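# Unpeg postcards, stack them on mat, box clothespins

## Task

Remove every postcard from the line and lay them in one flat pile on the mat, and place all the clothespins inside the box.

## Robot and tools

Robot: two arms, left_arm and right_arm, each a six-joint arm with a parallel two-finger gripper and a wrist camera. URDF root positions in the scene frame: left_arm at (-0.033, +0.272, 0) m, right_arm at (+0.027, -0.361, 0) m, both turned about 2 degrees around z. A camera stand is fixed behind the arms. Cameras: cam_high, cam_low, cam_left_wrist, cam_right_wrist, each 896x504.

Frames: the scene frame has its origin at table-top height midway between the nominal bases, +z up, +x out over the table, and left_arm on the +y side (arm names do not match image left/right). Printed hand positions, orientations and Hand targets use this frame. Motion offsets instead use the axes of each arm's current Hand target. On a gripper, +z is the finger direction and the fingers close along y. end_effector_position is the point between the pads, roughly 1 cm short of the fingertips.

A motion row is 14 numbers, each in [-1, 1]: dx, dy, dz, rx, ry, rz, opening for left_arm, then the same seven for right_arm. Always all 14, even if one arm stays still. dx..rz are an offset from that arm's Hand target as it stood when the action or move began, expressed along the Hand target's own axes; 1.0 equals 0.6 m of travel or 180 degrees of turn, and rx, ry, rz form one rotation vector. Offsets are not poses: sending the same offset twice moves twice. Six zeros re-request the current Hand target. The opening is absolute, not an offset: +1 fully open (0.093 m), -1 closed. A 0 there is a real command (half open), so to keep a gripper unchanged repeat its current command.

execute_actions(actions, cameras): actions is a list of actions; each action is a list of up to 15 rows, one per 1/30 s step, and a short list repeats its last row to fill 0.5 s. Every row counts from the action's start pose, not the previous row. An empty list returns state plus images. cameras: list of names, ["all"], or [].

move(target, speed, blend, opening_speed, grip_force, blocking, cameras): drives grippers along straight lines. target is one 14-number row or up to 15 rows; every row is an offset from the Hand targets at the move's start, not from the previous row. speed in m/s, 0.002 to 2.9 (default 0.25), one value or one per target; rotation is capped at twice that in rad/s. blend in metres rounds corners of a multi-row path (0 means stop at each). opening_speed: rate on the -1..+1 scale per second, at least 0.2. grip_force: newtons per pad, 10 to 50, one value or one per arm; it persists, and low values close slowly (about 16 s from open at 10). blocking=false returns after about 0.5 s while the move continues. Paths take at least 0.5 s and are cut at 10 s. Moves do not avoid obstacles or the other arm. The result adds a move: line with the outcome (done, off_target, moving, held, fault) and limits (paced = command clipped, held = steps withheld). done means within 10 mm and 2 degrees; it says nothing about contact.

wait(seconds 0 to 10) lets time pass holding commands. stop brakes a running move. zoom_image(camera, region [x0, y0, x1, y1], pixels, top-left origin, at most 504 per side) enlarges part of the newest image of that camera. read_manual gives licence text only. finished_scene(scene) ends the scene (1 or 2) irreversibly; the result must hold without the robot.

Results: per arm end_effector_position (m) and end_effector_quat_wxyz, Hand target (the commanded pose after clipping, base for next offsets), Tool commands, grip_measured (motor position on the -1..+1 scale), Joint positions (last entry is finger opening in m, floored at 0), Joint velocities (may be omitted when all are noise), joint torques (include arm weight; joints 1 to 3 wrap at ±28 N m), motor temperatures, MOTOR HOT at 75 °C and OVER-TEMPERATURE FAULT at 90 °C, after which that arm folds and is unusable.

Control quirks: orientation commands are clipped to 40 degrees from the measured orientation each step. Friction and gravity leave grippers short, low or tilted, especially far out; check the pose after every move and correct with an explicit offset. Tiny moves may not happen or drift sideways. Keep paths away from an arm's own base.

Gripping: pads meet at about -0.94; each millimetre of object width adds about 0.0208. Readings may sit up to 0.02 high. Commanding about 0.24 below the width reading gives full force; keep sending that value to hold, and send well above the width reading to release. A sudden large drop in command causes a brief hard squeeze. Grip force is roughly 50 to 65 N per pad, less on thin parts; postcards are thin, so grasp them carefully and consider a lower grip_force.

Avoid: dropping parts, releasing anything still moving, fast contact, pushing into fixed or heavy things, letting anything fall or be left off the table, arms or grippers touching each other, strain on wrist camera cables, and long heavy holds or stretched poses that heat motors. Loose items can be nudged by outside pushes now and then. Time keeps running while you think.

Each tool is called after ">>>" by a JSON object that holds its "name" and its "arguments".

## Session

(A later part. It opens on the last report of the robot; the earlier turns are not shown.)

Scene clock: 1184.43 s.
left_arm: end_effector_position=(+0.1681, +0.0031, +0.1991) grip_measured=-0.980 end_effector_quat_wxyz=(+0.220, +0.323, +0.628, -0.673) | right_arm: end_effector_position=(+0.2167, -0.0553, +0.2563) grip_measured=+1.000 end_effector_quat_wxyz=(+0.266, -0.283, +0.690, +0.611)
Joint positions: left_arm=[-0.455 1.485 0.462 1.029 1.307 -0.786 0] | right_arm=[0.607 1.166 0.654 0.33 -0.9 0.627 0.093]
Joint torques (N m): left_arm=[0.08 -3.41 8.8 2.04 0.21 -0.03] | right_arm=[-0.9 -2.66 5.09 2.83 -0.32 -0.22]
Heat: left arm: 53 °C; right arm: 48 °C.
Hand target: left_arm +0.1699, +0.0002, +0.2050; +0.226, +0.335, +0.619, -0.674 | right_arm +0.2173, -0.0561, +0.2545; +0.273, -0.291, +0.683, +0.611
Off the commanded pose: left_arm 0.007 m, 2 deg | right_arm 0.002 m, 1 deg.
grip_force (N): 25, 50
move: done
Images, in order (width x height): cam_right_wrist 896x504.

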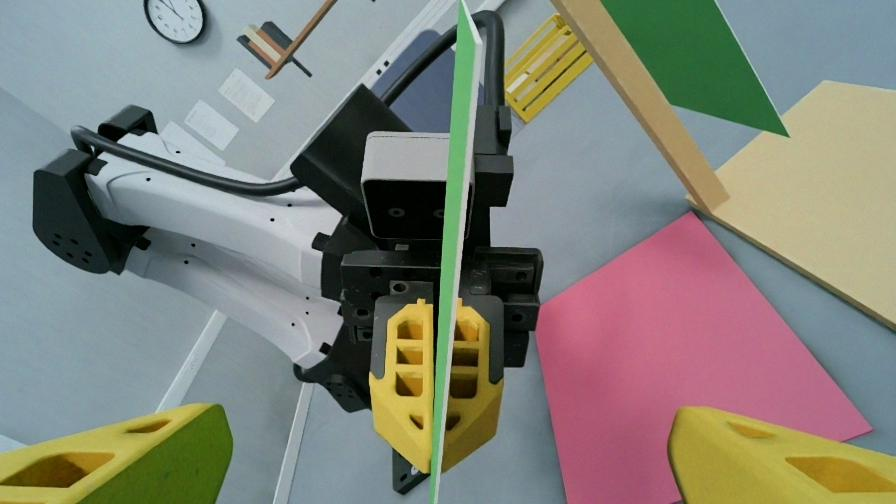

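>>> {"name": "move", "arguments": {"target": [0,0,0,0,0,0,-1, 0,0,0,0,0,0,-1], "speed": 0.06, "grip_force": [25, 25]}}

>>> {"name": "wait", "arguments": {"seconds": 5, "cameras": ["cam_right_wrist","cam_left_wrist"]}}

Scene clock: 1203.80 s.
left_arm: end_effector_position=(+0.1681, +0.0031, +0.1991) grip_measured=-0.980 end_effector_quat_wxyz=(+0.220, +0.323, +0.628, -0.673) | right_arm: end_effector_position=(+0.2168, -0.0553, +0.2566) grip_measured=-0.600 end_effector_quat_wxyz=(+0.267, -0.284, +0.689, +0.611)
Joint positions: left_arm=[-0.455 1.485 0.462 1.029 1.307 -0.786 0] | right_arm=[0.607 1.166 0.654 0.331 -0.9 0.627 0.016]
Joint velocities: left_arm=[within noise] | right_arm=[-0.007 0.017 -0.002 -0.007 -0.007 0.066 -0.015]
Joint torques (N m): left_arm=[-0.02 -3.49 8.5 1.99 0.2 0.03] | right_arm=[-0.91 -2.65 5.09 2.83 -0.32 -0.22]
Heat: left arm: 53 °C; right arm: 49 °C.
Hand target: left_arm +0.1699, +0.0002, +0.2050; +0.226, +0.335, +0.619, -0.674 | right_arm +0.2174, -0.0561, +0.2545; +0.274, -0.291, +0.683, +0.611
Off the commanded pose: left_arm 0.007 m, 2 deg | right_arm 0.002 m, 1 deg.
grip_force (N): 25, 25
move: moving (right_arm; no rest 5 s after the path's end)

Scene clock: 1208.80 s.
left_arm: end_effector_position=(+0.1681, +0.0031, +0.1991) grip_measured=-0.980 end_effector_quat_wxyz=(+0.220, +0.323, +0.628, -0.673) | right_arm: end_effector_position=(+0.2165, -0.0552, +0.2574) grip_measured=-0.989 end_effector_quat_wxyz=(+0.268, -0.285, +0.688, +0.612)
Joint positions: left_arm=[-0.455 1.485 0.462 1.029 1.307 -0.786 0] | right_arm=[0.607 1.166 0.654 0.335 -0.903 0.627 0]
Joint torques (N m): left_arm=[0.14 -3.54 8.57 1.99 0.23 0.09] | right_arm=[-0.91 -2.65 5.08 2.77 -0.3 -0.22]
Heat: left arm: 53 °C; right arm: 49 °C.
Hand target: left_arm +0.1699, +0.0002, +0.2050; +0.226, +0.335, +0.619, -0.674 | right_arm +0.2173, -0.0561, +0.2545; +0.273, -0.291, +0.683, +0.611
Tool commands: left_gripper/opening=-1.0 right_gripper/opening=-1.0
Off the commanded pose: left_arm 0.007 m, 2 deg | right_arm 0.003 m, 1 deg.
grip_force (N): 25, 25
wait: 5.00 s; at rest by 1.43 s
Images, in order (width x height): cam_left_wrist 896x504, cam_right_wrist 896x504.

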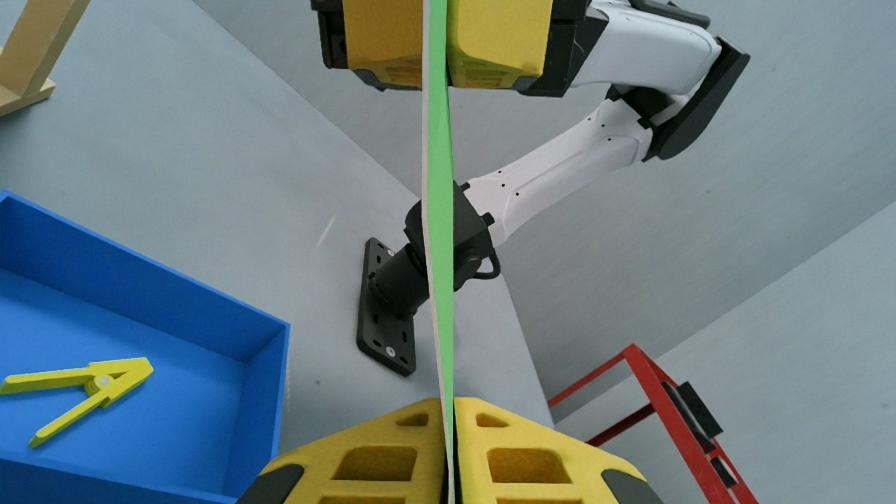

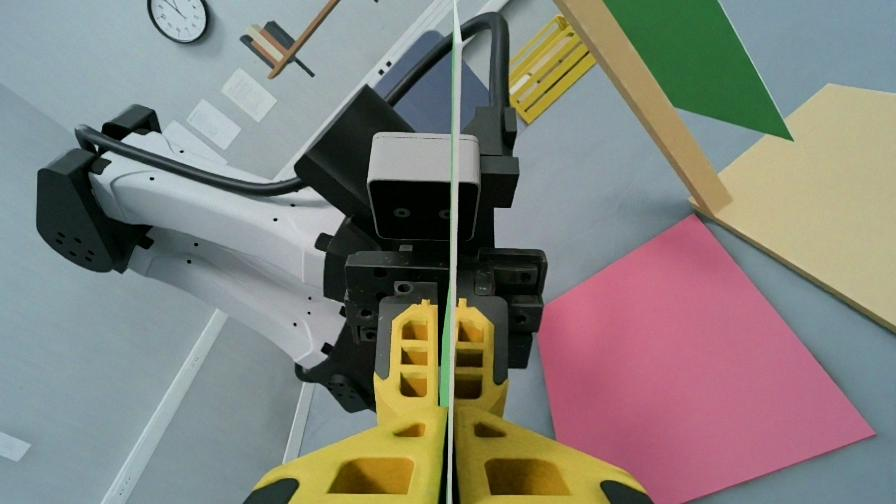

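>>> {"name": "move", "arguments": {"target": [0,0,0,0,0,0,-0.3, 0,0,0,0,0,0,-1], "speed": 0.06, "grip_force": [25, 50], "opening_speed": 0.4, "cameras": ["cam_right_wrist","cam_left_wrist"]}}

Scene clock: 1221.07 s.
left_arm: end_effector_position=(+0.1681, +0.0031, +0.1993) grip_measured=-0.302 end_effector_quat_wxyz=(+0.220, +0.323, +0.628, -0.673) | right_arm: end_effector_position=(+0.2165, -0.0552, +0.2574) grip_measured=-0.989 end_effector_quat_wxyz=(+0.268, -0.285, +0.688, +0.612)
Joint positions: left_arm=[-0.455 1.485 0.462 1.03 1.307 -0.786 0.031] | right_arm=[0.607 1.166 0.654 0.336 -0.903 0.627 0]
Joint torques (N m): left_arm=[0.23 -3.64 8.79 2 0.16 -0.04] | right_arm=[-0.91 -2.65 5.07 2.78 -0.3 -0.22]
Heat: left arm: 53 °C; right arm: 50 °C.
Hand target: left_arm +0.1700, +0.0002, +0.2050; +0.226, +0.335, +0.619, -0.674 | right_arm +0.2173, -0.0561, +0.2544; +0.273, -0.291, +0.683, +0.611
Off the commanded pose: left_arm 0.007 m, 2 deg | right_arm 0.003 m, 1 deg.
grip_force (N): 25, 50
move: done
Images, in order (width x height): cam_left_wrist 896x504, cam_right_wrist 896x504.

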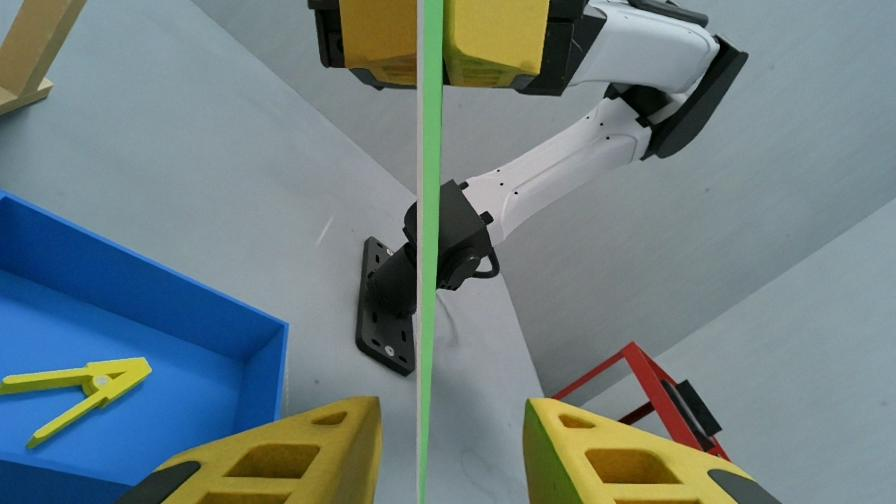

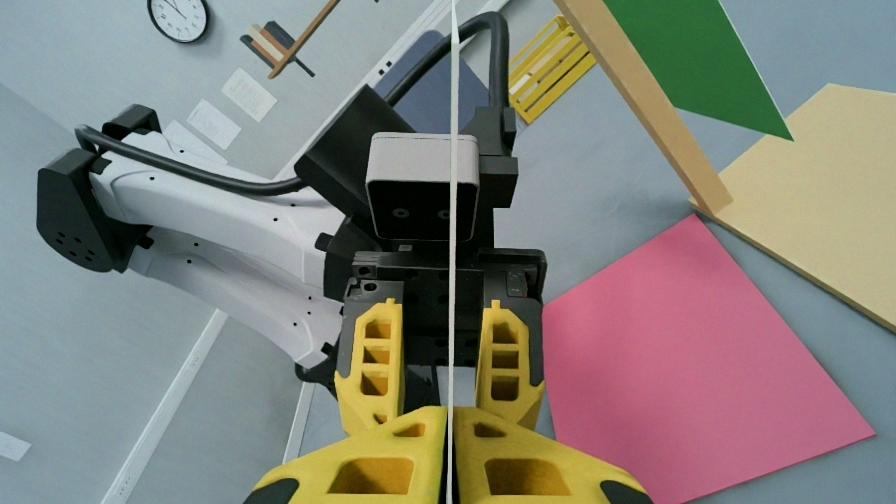

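>>> {"name": "move", "arguments": {"target": [0,0,-0.18,0,0,0,-0.3, 0,0,0,0,0,0,-1], "speed": 0.12, "cameras": ["cam_right_wrist","cam_left_wrist","cam_high"]}}

Scene clock: 1231.87 s.
left_arm: end_effector_position=(+0.1922, +0.1046, +0.2037) grip_measured=-0.302 end_effector_quat_wxyz=(+0.284, +0.286, +0.647, -0.648) | right_arm: end_effector_position=(+0.2165, -0.0552, +0.2574) grip_measured=-0.989 end_effector_quat_wxyz=(+0.268, -0.285, +0.688, +0.612)
Joint positions: left_arm=[-0.027 1.371 0.381 1.036 1.579 -0.788 0.031] | right_arm=[0.607 1.166 0.654 0.336 -0.903 0.627 0]
Joint torques (N m): left_arm=[0.59 -4.57 5.57 1.55 0.2 -0.12] | right_arm=[-0.91 -2.63 5.08 2.78 -0.29 -0.21]
Heat: left arm: 52 °C; right arm: 50 °C.
Hand target: left_arm +0.1884, +0.1066, +0.2039; +0.226, +0.335, +0.619, -0.674 | right_arm +0.2173, -0.0561, +0.2544; +0.273, -0.291, +0.683, +0.611
Off the commanded pose: left_arm 0.004 m, 10 deg | right_arm 0.003 m, 1 deg.
joint sent to its limit (left arm) — joint 5 (wrist yaw), upper limit. The joint targets are off in orientation, not in position.
grip_force (N): 25, 50
move: off_target (left_arm)
Images, in order (width x height): cam_high 896x504, cam_left_wrist 896x504, cam_right_wrist 896x504.

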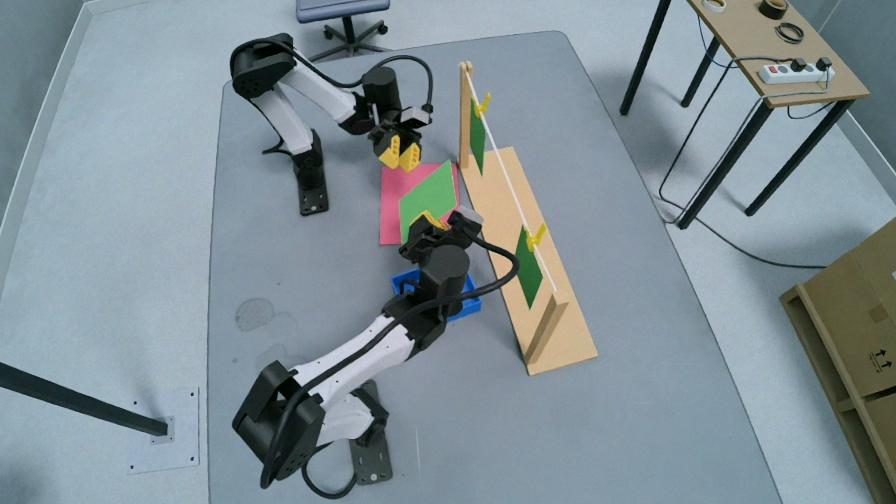

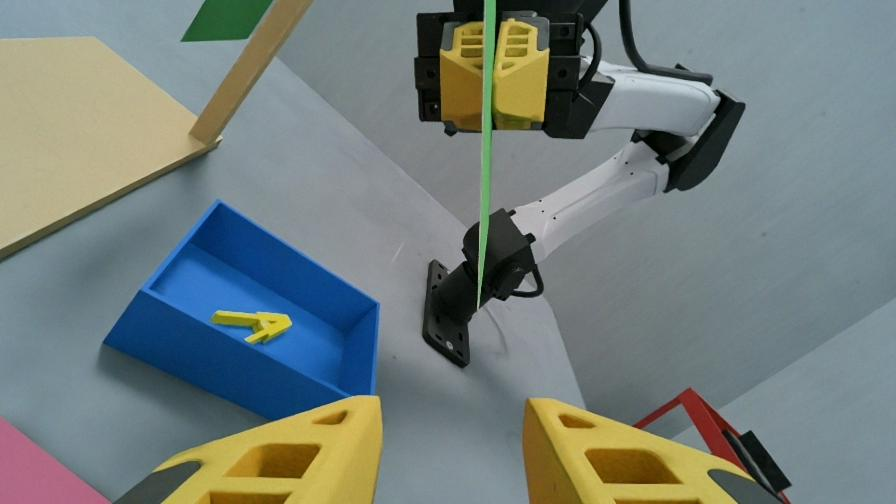

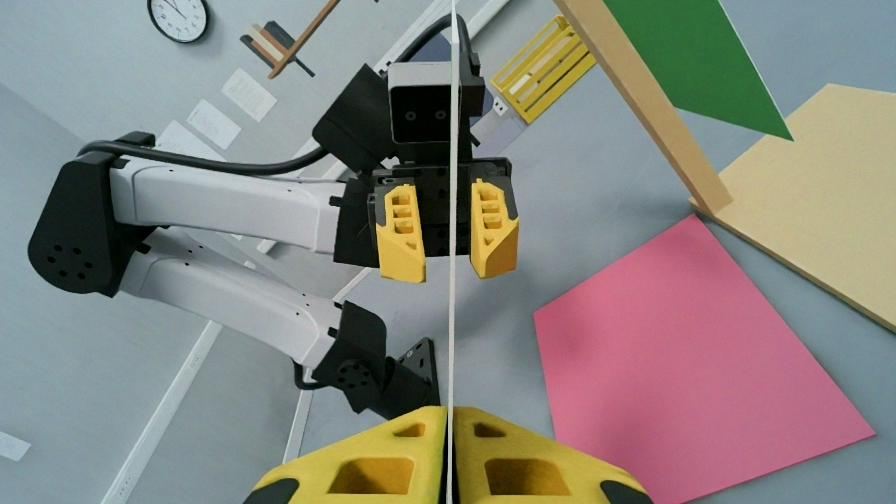

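>>> {"name": "move", "arguments": {"target": [-0.243,-0.228,0.003,-0.061,-0.057,0.001,-0.3, 0,0,0,0,0,0,-1], "speed": 0.2}}

>>> {"name": "move", "arguments": {"target": [0,0,0,0,0,0,-0.3, 0.0929,-0.0903,0.2743,0.0866,0.0317,0.262,-1], "speed": 0.15, "cameras": ["all"]}}

Scene clock: 1268.17 s.
left_arm: end_effector_position=(+0.1902, +0.1060, +0.3934) grip_measured=-0.302 end_effector_quat_wxyz=(+0.294, +0.241, +0.655, -0.653) | right_arm: end_effector_position=(+0.2165, -0.0552, +0.2574) grip_measured=-0.989 end_effector_quat_wxyz=(+0.268, -0.285, +0.688, +0.612)
Joint positions: left_arm=[-0.022 1.063 0.889 0.565 1.505 -1.185 0.031] | right_arm=[0.607 1.166 0.654 0.336 -0.903 0.627 0]
Joint torques (N m): left_arm=[0.4 -3.02 10.24 1.33 -0.18 0.3] | right_arm=[-0.91 -2.63 5.07 2.78 -0.3 -0.21]
Motor temperatures (°C): left_arm=[31 35 50 48 28 29 31] | right_arm=[32 41 38 51 31 29 30]
Heat: left arm: 50 °C; right arm: 51 °C.
Hand target: left_arm +0.1881, +0.1067, +0.4039; +0.312, +0.251, +0.658, -0.638 | right_arm +0.2173, -0.0561, +0.2544; +0.273, -0.291, +0.683, +0.611
Off the commanded pose: left_arm 0.011 m, 3 deg | right_arm 0.003 m, 1 deg.
grip_force (N): 25, 50
move: off_target (left_arm)

Scene clock: 1271.77 s.
left_arm: end_effector_position=(+0.1902, +0.1060, +0.3934) grip_measured=-0.302 end_effector_quat_wxyz=(+0.294, +0.242, +0.655, -0.653) | right_arm: end_effector_position=(+0.2170, +0.0924, +0.1509) grip_measured=-0.989 end_effector_quat_wxyz=(-0.002, +0.014, +0.834, +0.552)
Joint positions: left_arm=[-0.022 1.063 0.889 0.565 1.505 -1.185 0.031] | right_arm=[0.976 1.748 0.996 0.29 -0.5 1.357 0]
Joint torques (N m): left_arm=[0.69 -2.84 9.98 1.44 -0.2 0.14] | right_arm=[0.23 -6.78 8.06 2.63 0.02 -0.01]
Heat: left arm: 51 °C; right arm: 50 °C.
Hand target: left_arm +0.1878, +0.1070, +0.4037; +0.312, +0.252, +0.650, -0.646 (not the last commanded pose) | right_arm +0.2219, +0.0995, +0.1601; +0.010, +0.015, +0.829, +0.559
Off the commanded pose: left_arm 0.011 m, 3 deg | right_arm 0.013 m, 2 deg.
grip_force (N): 25, 50
move: off_target (left_arm, right_arm)

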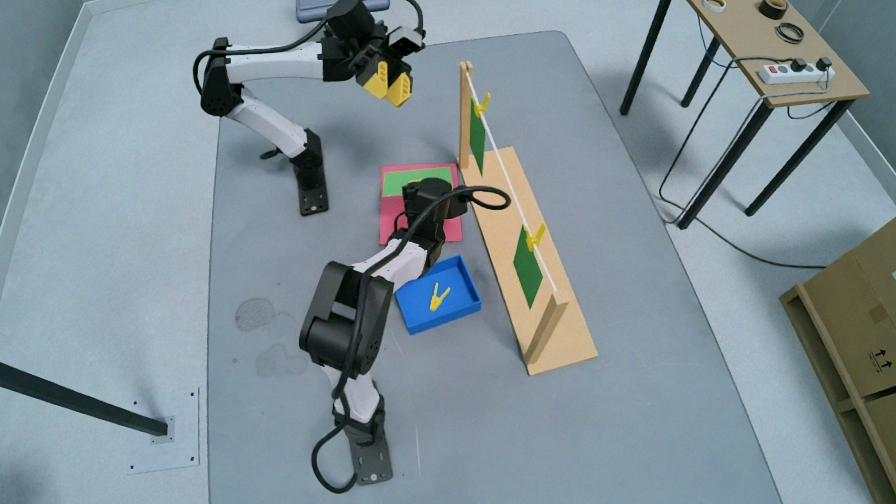

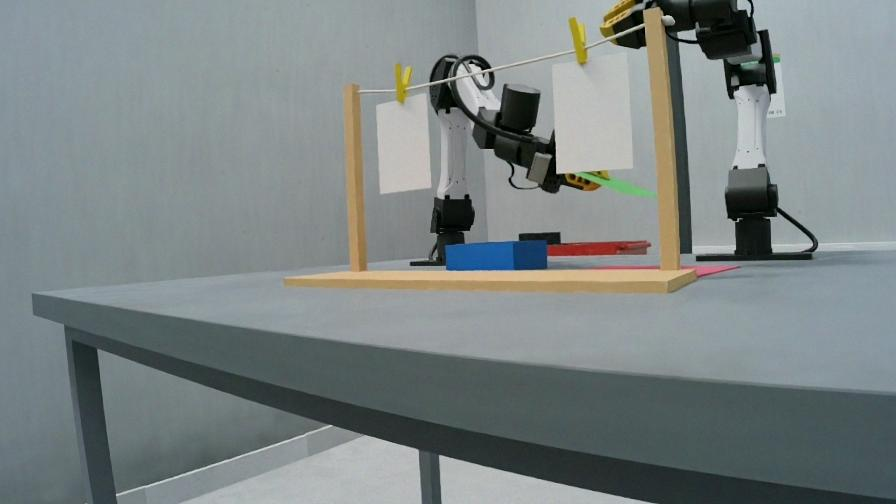

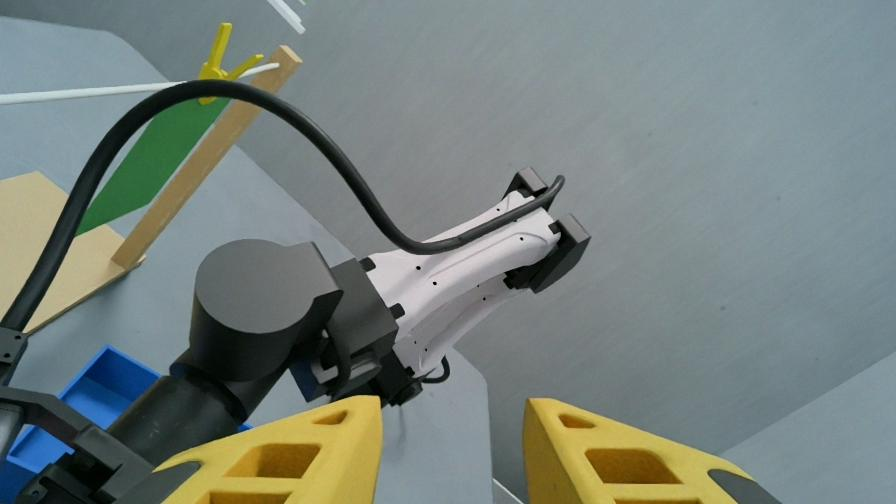

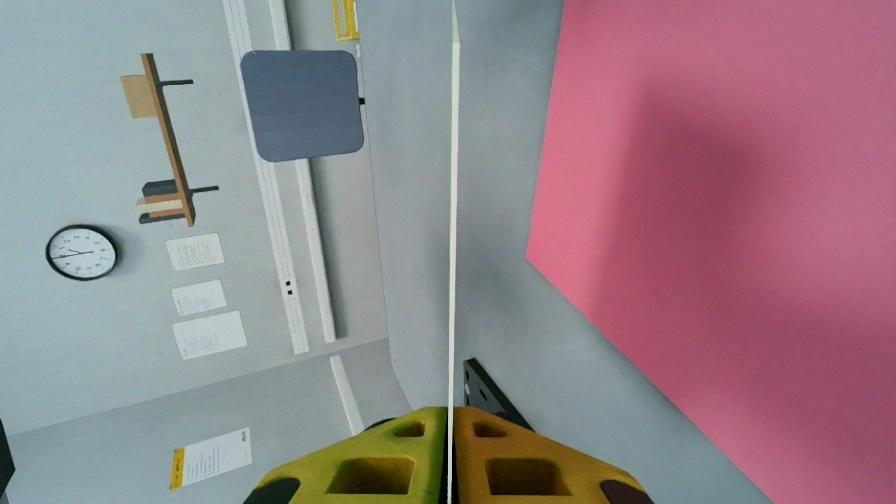

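>>> {"name": "zoom_image", "arguments": {"camera": "cam_high", "region": [340, 130, 500, 260]}}

Scaled by 3.150.

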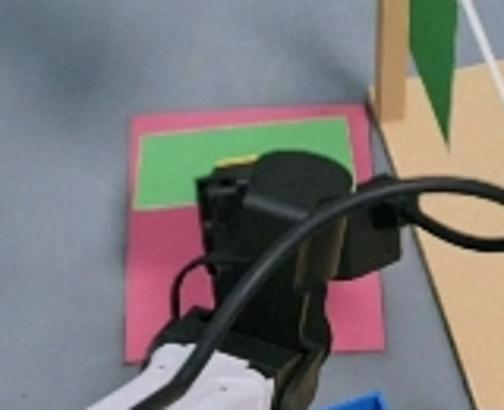

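>>> {"name": "move", "arguments": {"target": [0,0,0,0,0,0,-0.3, -0.002,-0.1256,0.0895,0,0,0,-1], "speed": 0.1, "cameras": ["cam_high","cam_low"]}}

>>> {"name": "zoom_image", "arguments": {"camera": "cam_low", "region": [480, 160, 700, 300]}}

>>> {"name": "zoom_image", "arguments": {"camera": "cam_high", "region": [340, 130, 500, 260]}}

Scene clock: 1302.70 s.
left_arm: end_effector_position=(+0.1902, +0.1060, +0.3934) grip_measured=-0.302 end_effector_quat_wxyz=(+0.294, +0.242, +0.655, -0.653) | right_arm: end_effector_position=(+0.2230, +0.1201, +0.0708) grip_measured=-0.989 end_effector_quat_wxyz=(-0.001, +0.014, +0.832, +0.555)
Joint positions: left_arm=[-0.022 1.063 0.889 0.565 1.505 -1.185 0.031] | right_arm=[1.001 2.034 0.985 0.603 -0.478 1.372 0]
Joint torques (N m): left_arm=[0.36 -2.74 9.94 1.4 -0.13 0.11] | right_arm=[0.29 -8.21 4.14 2.95 0.04 -0.05]
Heat: left arm: 54 °C; right arm: 50 °C.
Hand target: left_arm +0.1878, +0.1070, +0.4037; +0.312, +0.252, +0.650, -0.646 | right_arm +0.2237, +0.1210, +0.0700; +0.009, +0.015, +0.829, +0.559
Off the commanded pose: left_arm 0.011 m, 3 deg | right_arm 0.001 m, 1 deg.
grip_force (N): 25, 50
move: off_target (left_arm)
Images, in order (width x height): cam_high 896x504, cam_low 896x504.

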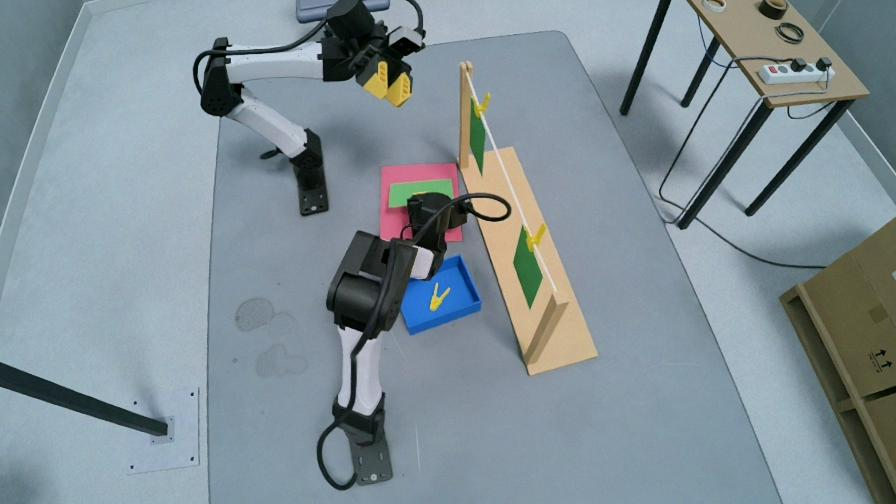

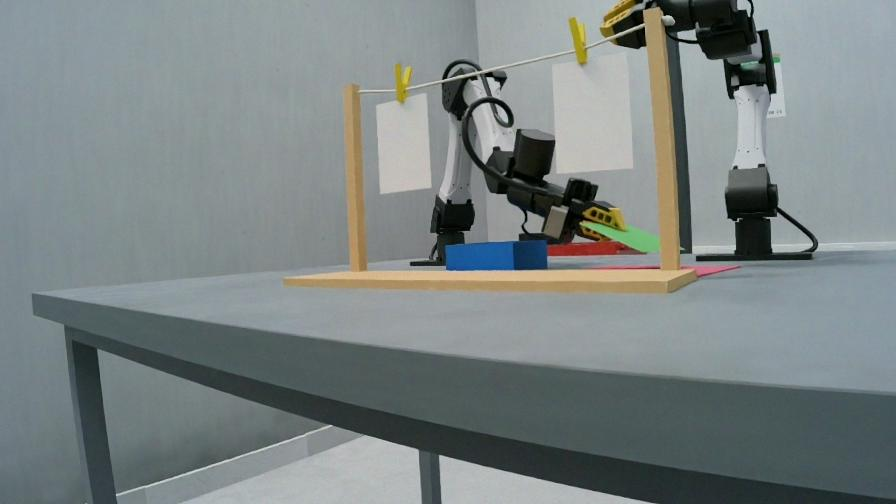

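Scaled by 2.291.

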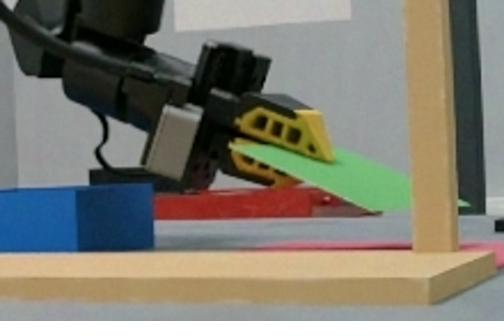

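Scaled by 3.150.

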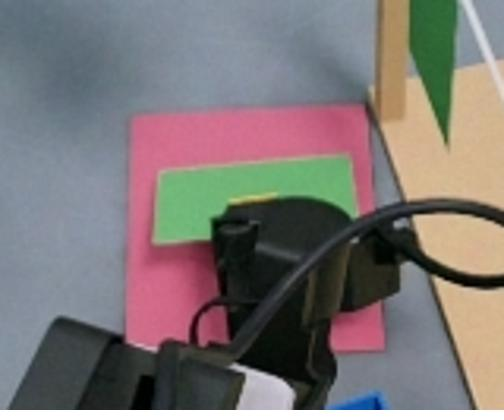

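>>> {"name": "move", "arguments": {"target": [0,0,0,0,0,0,-0.3, 0.001,-0.039,0.0552,0,0,0,-1], "speed": 0.06, "cameras": ["cam_high","cam_low"]}}

>>> {"name": "zoom_image", "arguments": {"camera": "cam_low", "region": [480, 160, 700, 300]}}

>>> {"name": "zoom_image", "arguments": {"camera": "cam_high", "region": [340, 130, 500, 260]}}

Scene clock: 1329.93 s.
left_arm: end_effector_position=(+0.1902, +0.1060, +0.3934) grip_measured=-0.302 end_effector_quat_wxyz=(+0.294, +0.242, +0.655, -0.653) | right_arm: end_effector_position=(+0.2199, +0.1386, +0.0395) grip_measured=-0.989 end_effector_quat_wxyz=(-0.002, +0.010, +0.827, +0.562)
Joint positions: left_arm=[-0.022 1.063 0.889 0.565 1.505 -1.185 0.031] | right_arm=[1.028 2.175 1.028 0.722 -0.462 1.387 0]
Joint torques (N m): left_arm=[0.5 -2.96 9.87 1.51 -0.23 0.12] | right_arm=[0.29 -7.88 5.86 2.61 0.16 -0.07]
Motor temperatures (°C): left_arm=[31 33 56 45 29 29 31] | right_arm=[32 47 38 52 31 29 30]
Heat: left arm: 56 °C; right arm: 52 °C.
Hand target: left_arm +0.1878, +0.1070, +0.4037; +0.312, +0.252, +0.650, -0.646 | right_arm +0.2239, +0.1428, +0.0359; +0.009, +0.015, +0.829, +0.559
Off the commanded pose: left_arm 0.011 m, 3 deg | right_arm 0.007 m, 2 deg.
grip_force (N): 25, 50
move: off_target (left_arm)
Images, in order (width x height): cam_high 896x504, cam_low 896x504.

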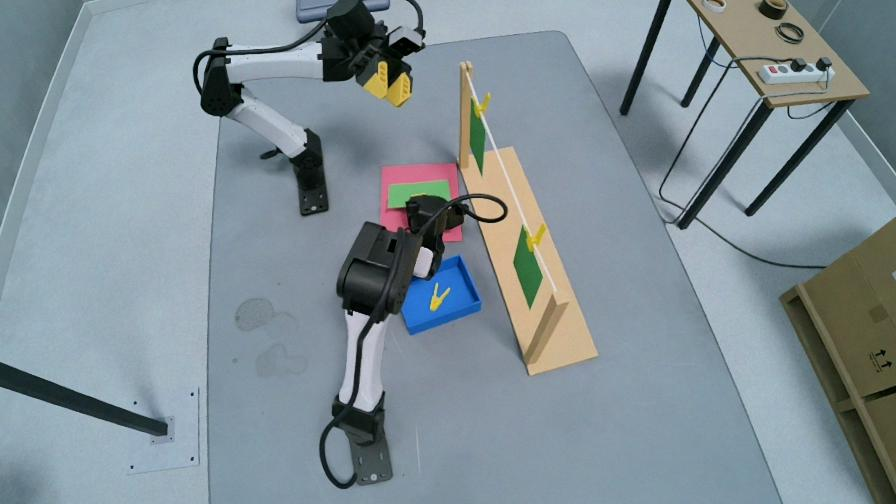

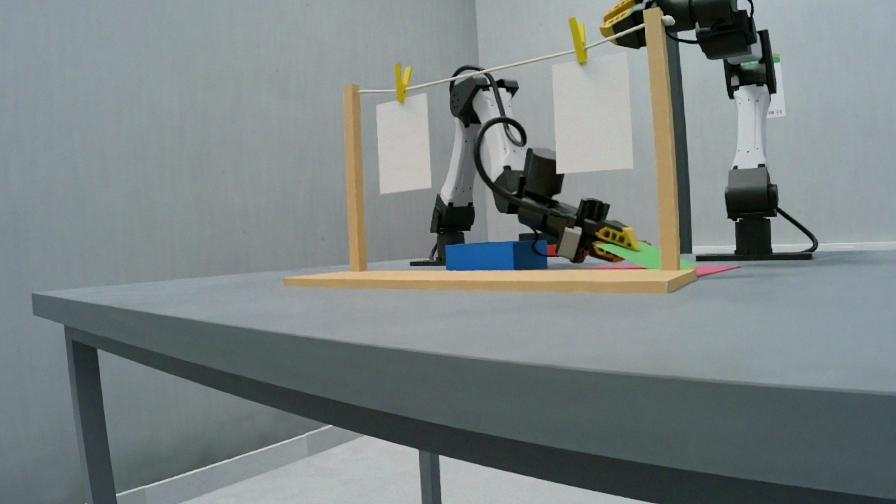

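Scaled by 2.291.

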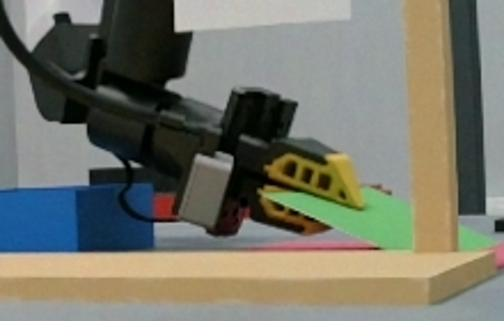

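Scaled by 3.150.

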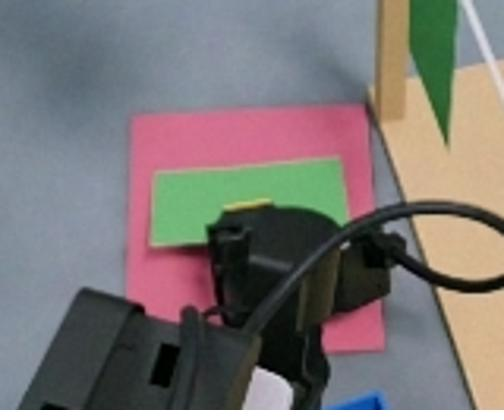

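>>> {"name": "move", "arguments": {"target": [0,0,0,0,0,0,-0.3, 0,-0.008,0.0065,0,0,0,-1], "speed": 0.04, "cameras": ["cam_low"]}}

>>> {"name": "zoom_image", "arguments": {"camera": "cam_low", "region": [540, 200, 700, 300]}}

Scene clock: 1338.27 s.
left_arm: end_effector_position=(+0.1902, +0.1060, +0.3934) grip_measured=-0.302 end_effector_quat_wxyz=(+0.294, +0.242, +0.655, -0.653) | right_arm: end_effector_position=(+0.2215, +0.1415, +0.0381) grip_measured=-0.989 end_effector_quat_wxyz=(+0.001, +0.008, +0.823, +0.568)
Joint positions: left_arm=[-0.022 1.063 0.889 0.565 1.505 -1.185 0.031] | right_arm=[1.028 2.195 1.036 0.751 -0.462 1.388 0]
Joint torques (N m): left_arm=[0.58 -2.78 9.69 1.48 -0.17 0.06] | right_arm=[0.49 -7.79 5.7 2.48 0.18 -0.08]
Motor temperatures (°C): left_arm=[31 33 56 45 29 29 31] | right_arm=[32 47 38 50 31 29 30]
Heat: left arm: 56 °C; right arm: 50 °C.
Hand target: left_arm +0.1878, +0.1070, +0.4037; +0.312, +0.252, +0.650, -0.646 | right_arm +0.2240, +0.1447, +0.0300; +0.009, +0.015, +0.829, +0.559
Off the commanded pose: left_arm 0.011 m, 3 deg | right_arm 0.009 m, 2 deg.
grip_force (N): 25, 50
move: off_target (left_arm)
Images, in order (width x height): cam_low 896x504.

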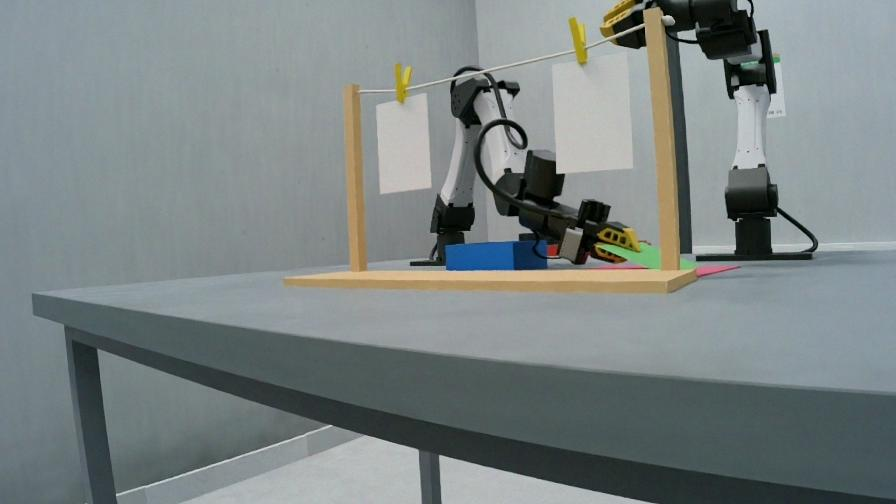

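Scaled by 3.150.

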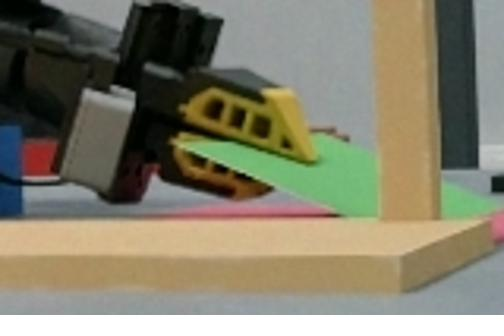

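>>> {"name": "move", "arguments": {"target": [0,0,0,0,0,0,-0.3, 0,0.0077,-0.003,0,0,0,-0.65], "speed": 0.03, "opening_speed": 0.3, "cameras": ["cam_low","cam_high"]}}

>>> {"name": "zoom_image", "arguments": {"camera": "cam_low", "region": [540, 200, 700, 300]}}

Scene clock: 1349.87 s.
left_arm: end_effector_position=(+0.1902, +0.1060, +0.3934) grip_measured=-0.302 end_effector_quat_wxyz=(+0.294, +0.242, +0.655, -0.653) | right_arm: end_effector_position=(+0.2221, +0.1395, +0.0331) grip_measured=-0.651 end_effector_quat_wxyz=(+0.001, +0.014, +0.829, +0.559)
Joint positions: left_arm=[-0.022 1.063 0.889 0.565 1.505 -1.185 0.031] | right_arm=[1.028 2.195 1.036 0.728 -0.452 1.388 0.014]
Joint torques (N m): left_arm=[0.46 -2.89 10.21 1.52 -0.18 0.08] | right_arm=[0.51 -8.92 5.89 2.54 0.07 -0.07]
Motor temperatures (°C): left_arm=[31 33 57 45 29 29 31] | right_arm=[32 48 38 49 31 29 30]
Heat: left arm: 57 °C; right arm: 49 °C.
Hand target: left_arm +0.1878, +0.1070, +0.4037; +0.312, +0.252, +0.650, -0.646 | right_arm +0.2240, +0.1448, +0.0350; +0.010, +0.015, +0.829, +0.559
Off the commanded pose: left_arm 0.011 m, 3 deg | right_arm 0.006 m, 1 deg.
grip_force (N): 25, 50
move: off_target (left_arm)
Images, in order (width x height): cam_high 896x504, cam_low 896x504.

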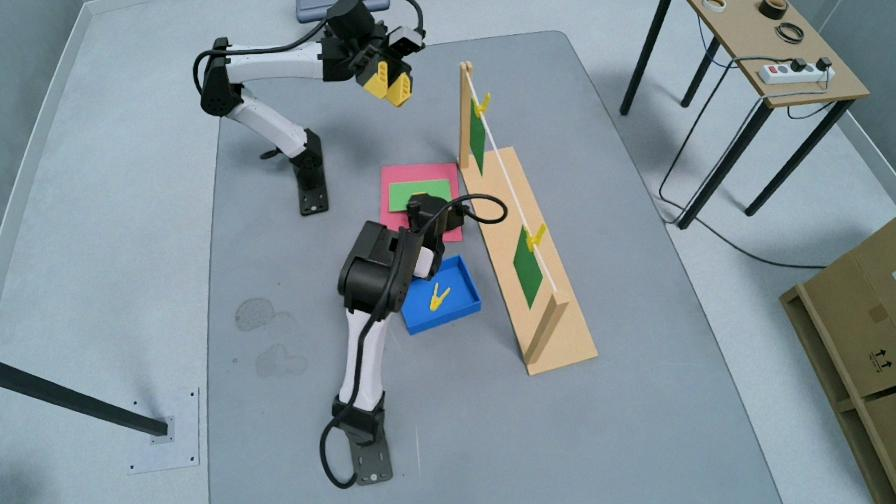

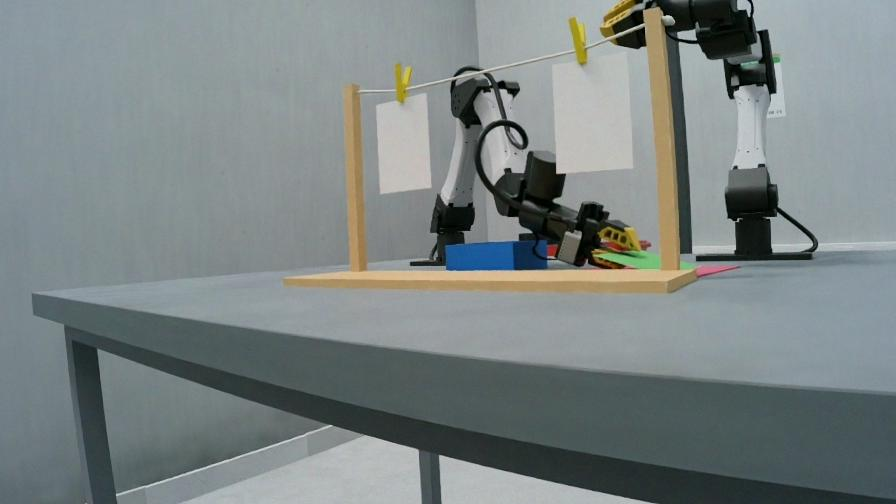

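Scaled by 3.150.

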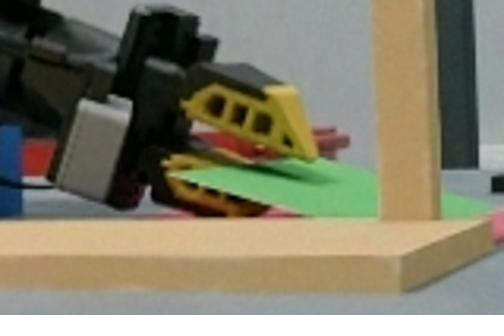

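>>> {"name": "move", "arguments": {"target": [0,0,0,0,0,0,-0.3, -0.0026,-0.0285,-0.07,0,0,0,-0.65], "speed": 0.04, "cameras": ["cam_low","cam_high"]}}

>>> {"name": "zoom_image", "arguments": {"camera": "cam_low", "region": [540, 200, 700, 300]}}

>>> {"name": "zoom_image", "arguments": {"camera": "cam_high", "region": [340, 130, 500, 260]}}

Scene clock: 1368.97 s.
left_arm: end_effector_position=(+0.1902, +0.1060, +0.3934) grip_measured=-0.302 end_effector_quat_wxyz=(+0.294, +0.242, +0.655, -0.653) | right_arm: end_effector_position=(+0.2232, +0.1044, +0.0323) grip_measured=-0.651 end_effector_quat_wxyz=(+0.006, +0.018, +0.828, +0.561)
Joint positions: left_arm=[-0.022 1.063 0.889 0.565 1.505 -1.185 0.031] | right_arm=[0.984 2.127 0.889 0.805 -0.481 1.372 0.014]
Joint torques (N m): left_arm=[0.64 -2.89 9.8 1.45 -0.24 0.13] | right_arm=[-0.99 -10.14 2.82 2.51 -0.25 -0.2]
Motor temperatures (°C): left_arm=[31 33 57 44 29 29 31] | right_arm=[32 50 38 47 31 29 30]
Heat: left arm: 57 °C; right arm: 50 °C.
Hand target: left_arm +0.1878, +0.1070, +0.4037; +0.312, +0.252, +0.650, -0.646 | right_arm +0.2239, +0.0994, +0.0349; +0.009, +0.015, +0.829, +0.559
Off the commanded pose: left_arm 0.011 m, 3 deg | right_arm 0.006 m, 1 deg.
grip_force (N): 25, 50
move: off_target (left_arm)
Images, in order (width x height): cam_high 896x504, cam_low 896x504.

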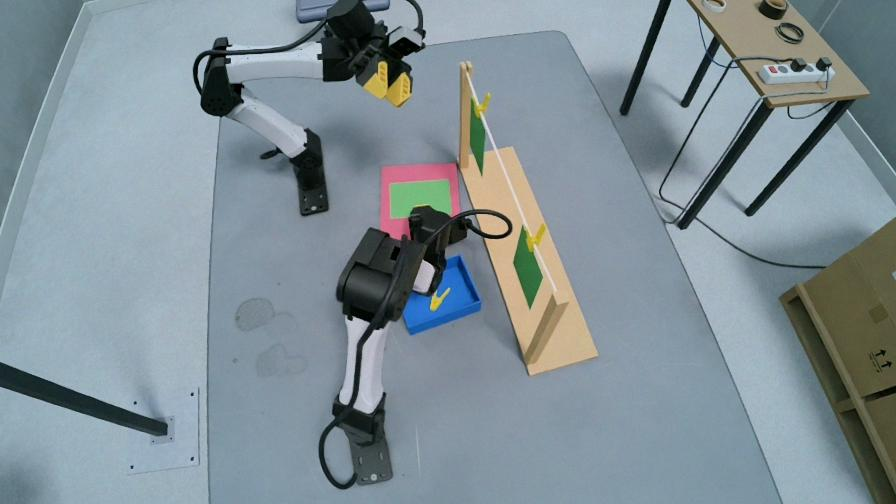

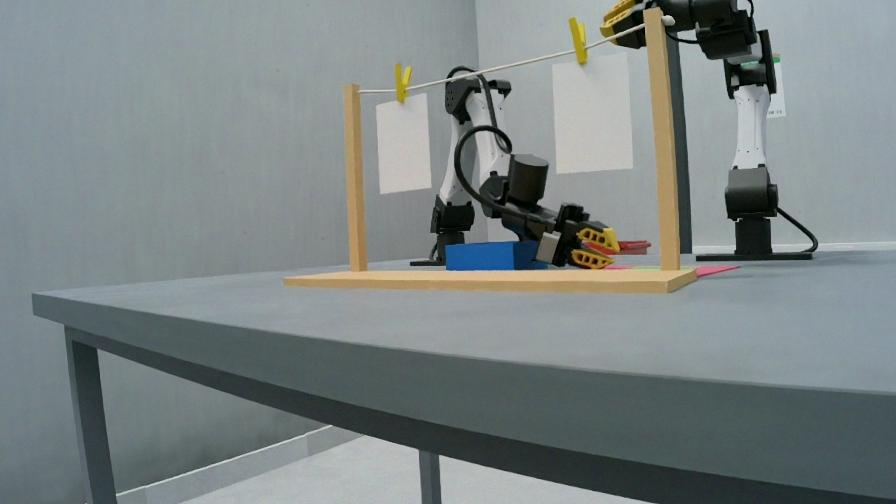

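Scaled by 3.150.

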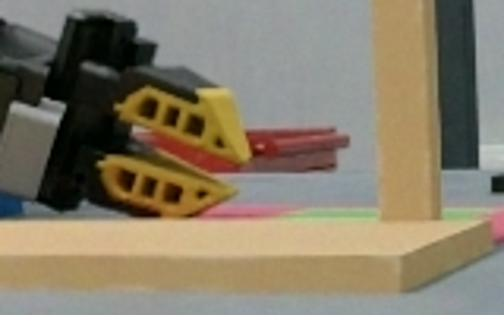

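Scaled by 3.150.

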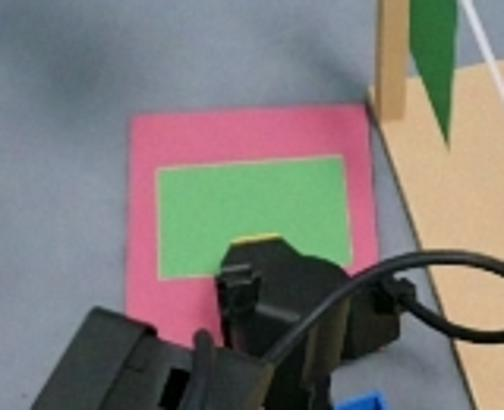

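>>> {"name": "move", "arguments": {"target": [[-0.1938,0.2283,-0.1403,-0.1864,0.0855,0.2022,-0.3, 0.0018,0.0813,-0.1767,0,0,0,-0.3],[-0.1938,0.2283,-0.1403,-0.1864,0.0855,0.2022,1, -0.148,0.1915,-0.2157,-0.0779,-0.2814,-0.4661,1]], "speed": 0.15, "grip_force": 50, "cameras": ["all"]}}

Scene clock: 1432.20 s.
left_arm: end_effector_position=(+0.3582, +0.2029, +0.3887) grip_measured=-0.302 end_effector_quat_wxyz=(+0.540, +0.412, +0.578, -0.452) | right_arm: end_effector_position=(+0.3080, +0.0168, +0.1293) grip_measured=-0.301 end_effector_quat_wxyz=(+0.581, -0.348, +0.623, +0.393)
Joint positions: left_arm=[0.231 1.695 1.332 1.025 1.581 -0.739 0.031] | right_arm=[0.804 1.952 0.61 1.324 -0.266 0.081 0.031]
Joint torques (N m): left_arm=[0.76 -6.06 9.7 1.17 -0.2 -0.14] | right_arm=[-1.01 -6.23 5.41 5.6 -0.37 -0.15]
Motor temperatures (°C): left_arm=[31 34 58 43 29 29 31] | right_arm=[32 51 36 52 31 29 30]
Heat: left arm: 58 °C; right arm: 52 °C.
Hand target: left_arm +0.3600, +0.2049, +0.3927; +0.466, +0.422, +0.730, -0.269 | right_arm +0.3101, +0.0194, +0.1899; +0.691, -0.308, +0.484, +0.440
Tool commands: left_gripper/opening=-0.3 right_gripper/opening=-0.3
Off the commanded pose: left_arm 0.005 m, 29 deg | right_arm 0.061 m, 21 deg.
joint sent to its limit (left arm) — joint 5 (wrist yaw), upper limit. The joint targets are off in orientation, not in position.
joint sent to its limit (right arm) — joint 4 (wrist pitch), upper limit. The joint targets are off in position and orientation.
move: off_target (left_arm, right_arm; path cut at 10 s); path passed 1 of 2 targets; target 2's new opening was not sent

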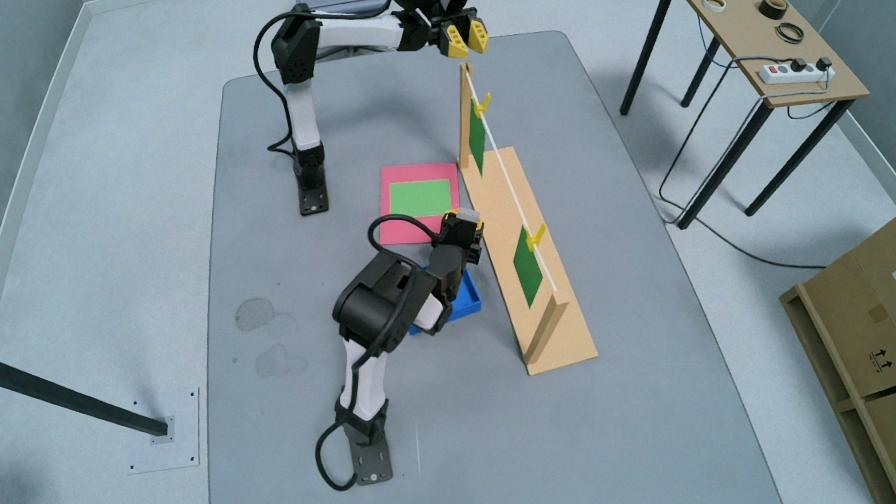

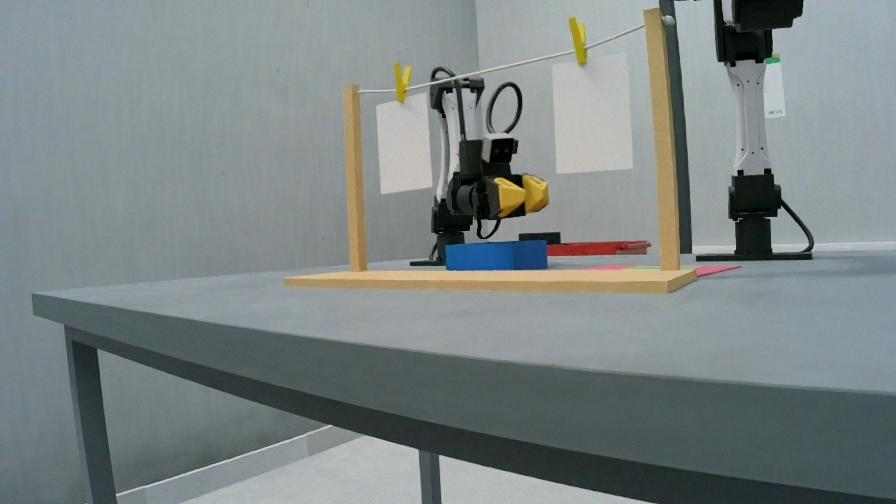

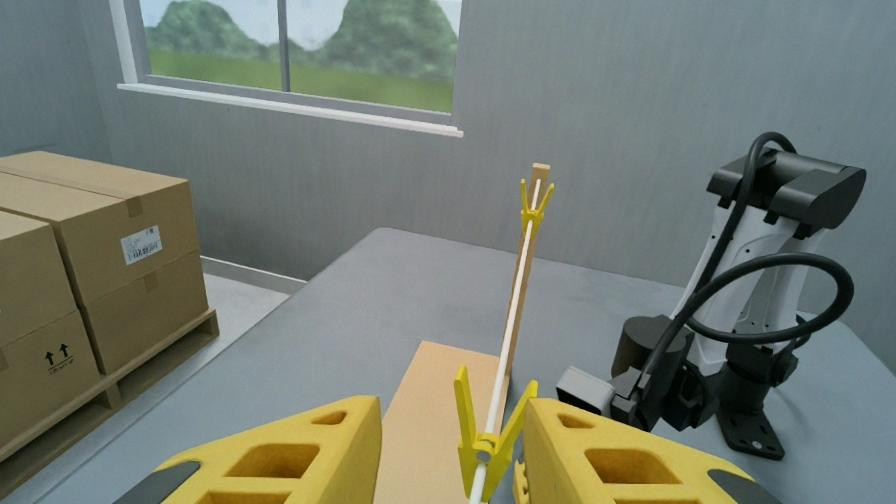

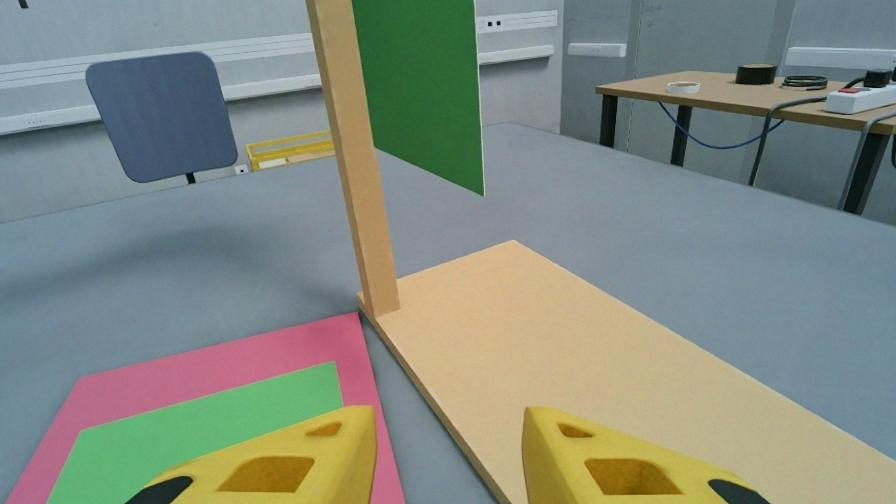

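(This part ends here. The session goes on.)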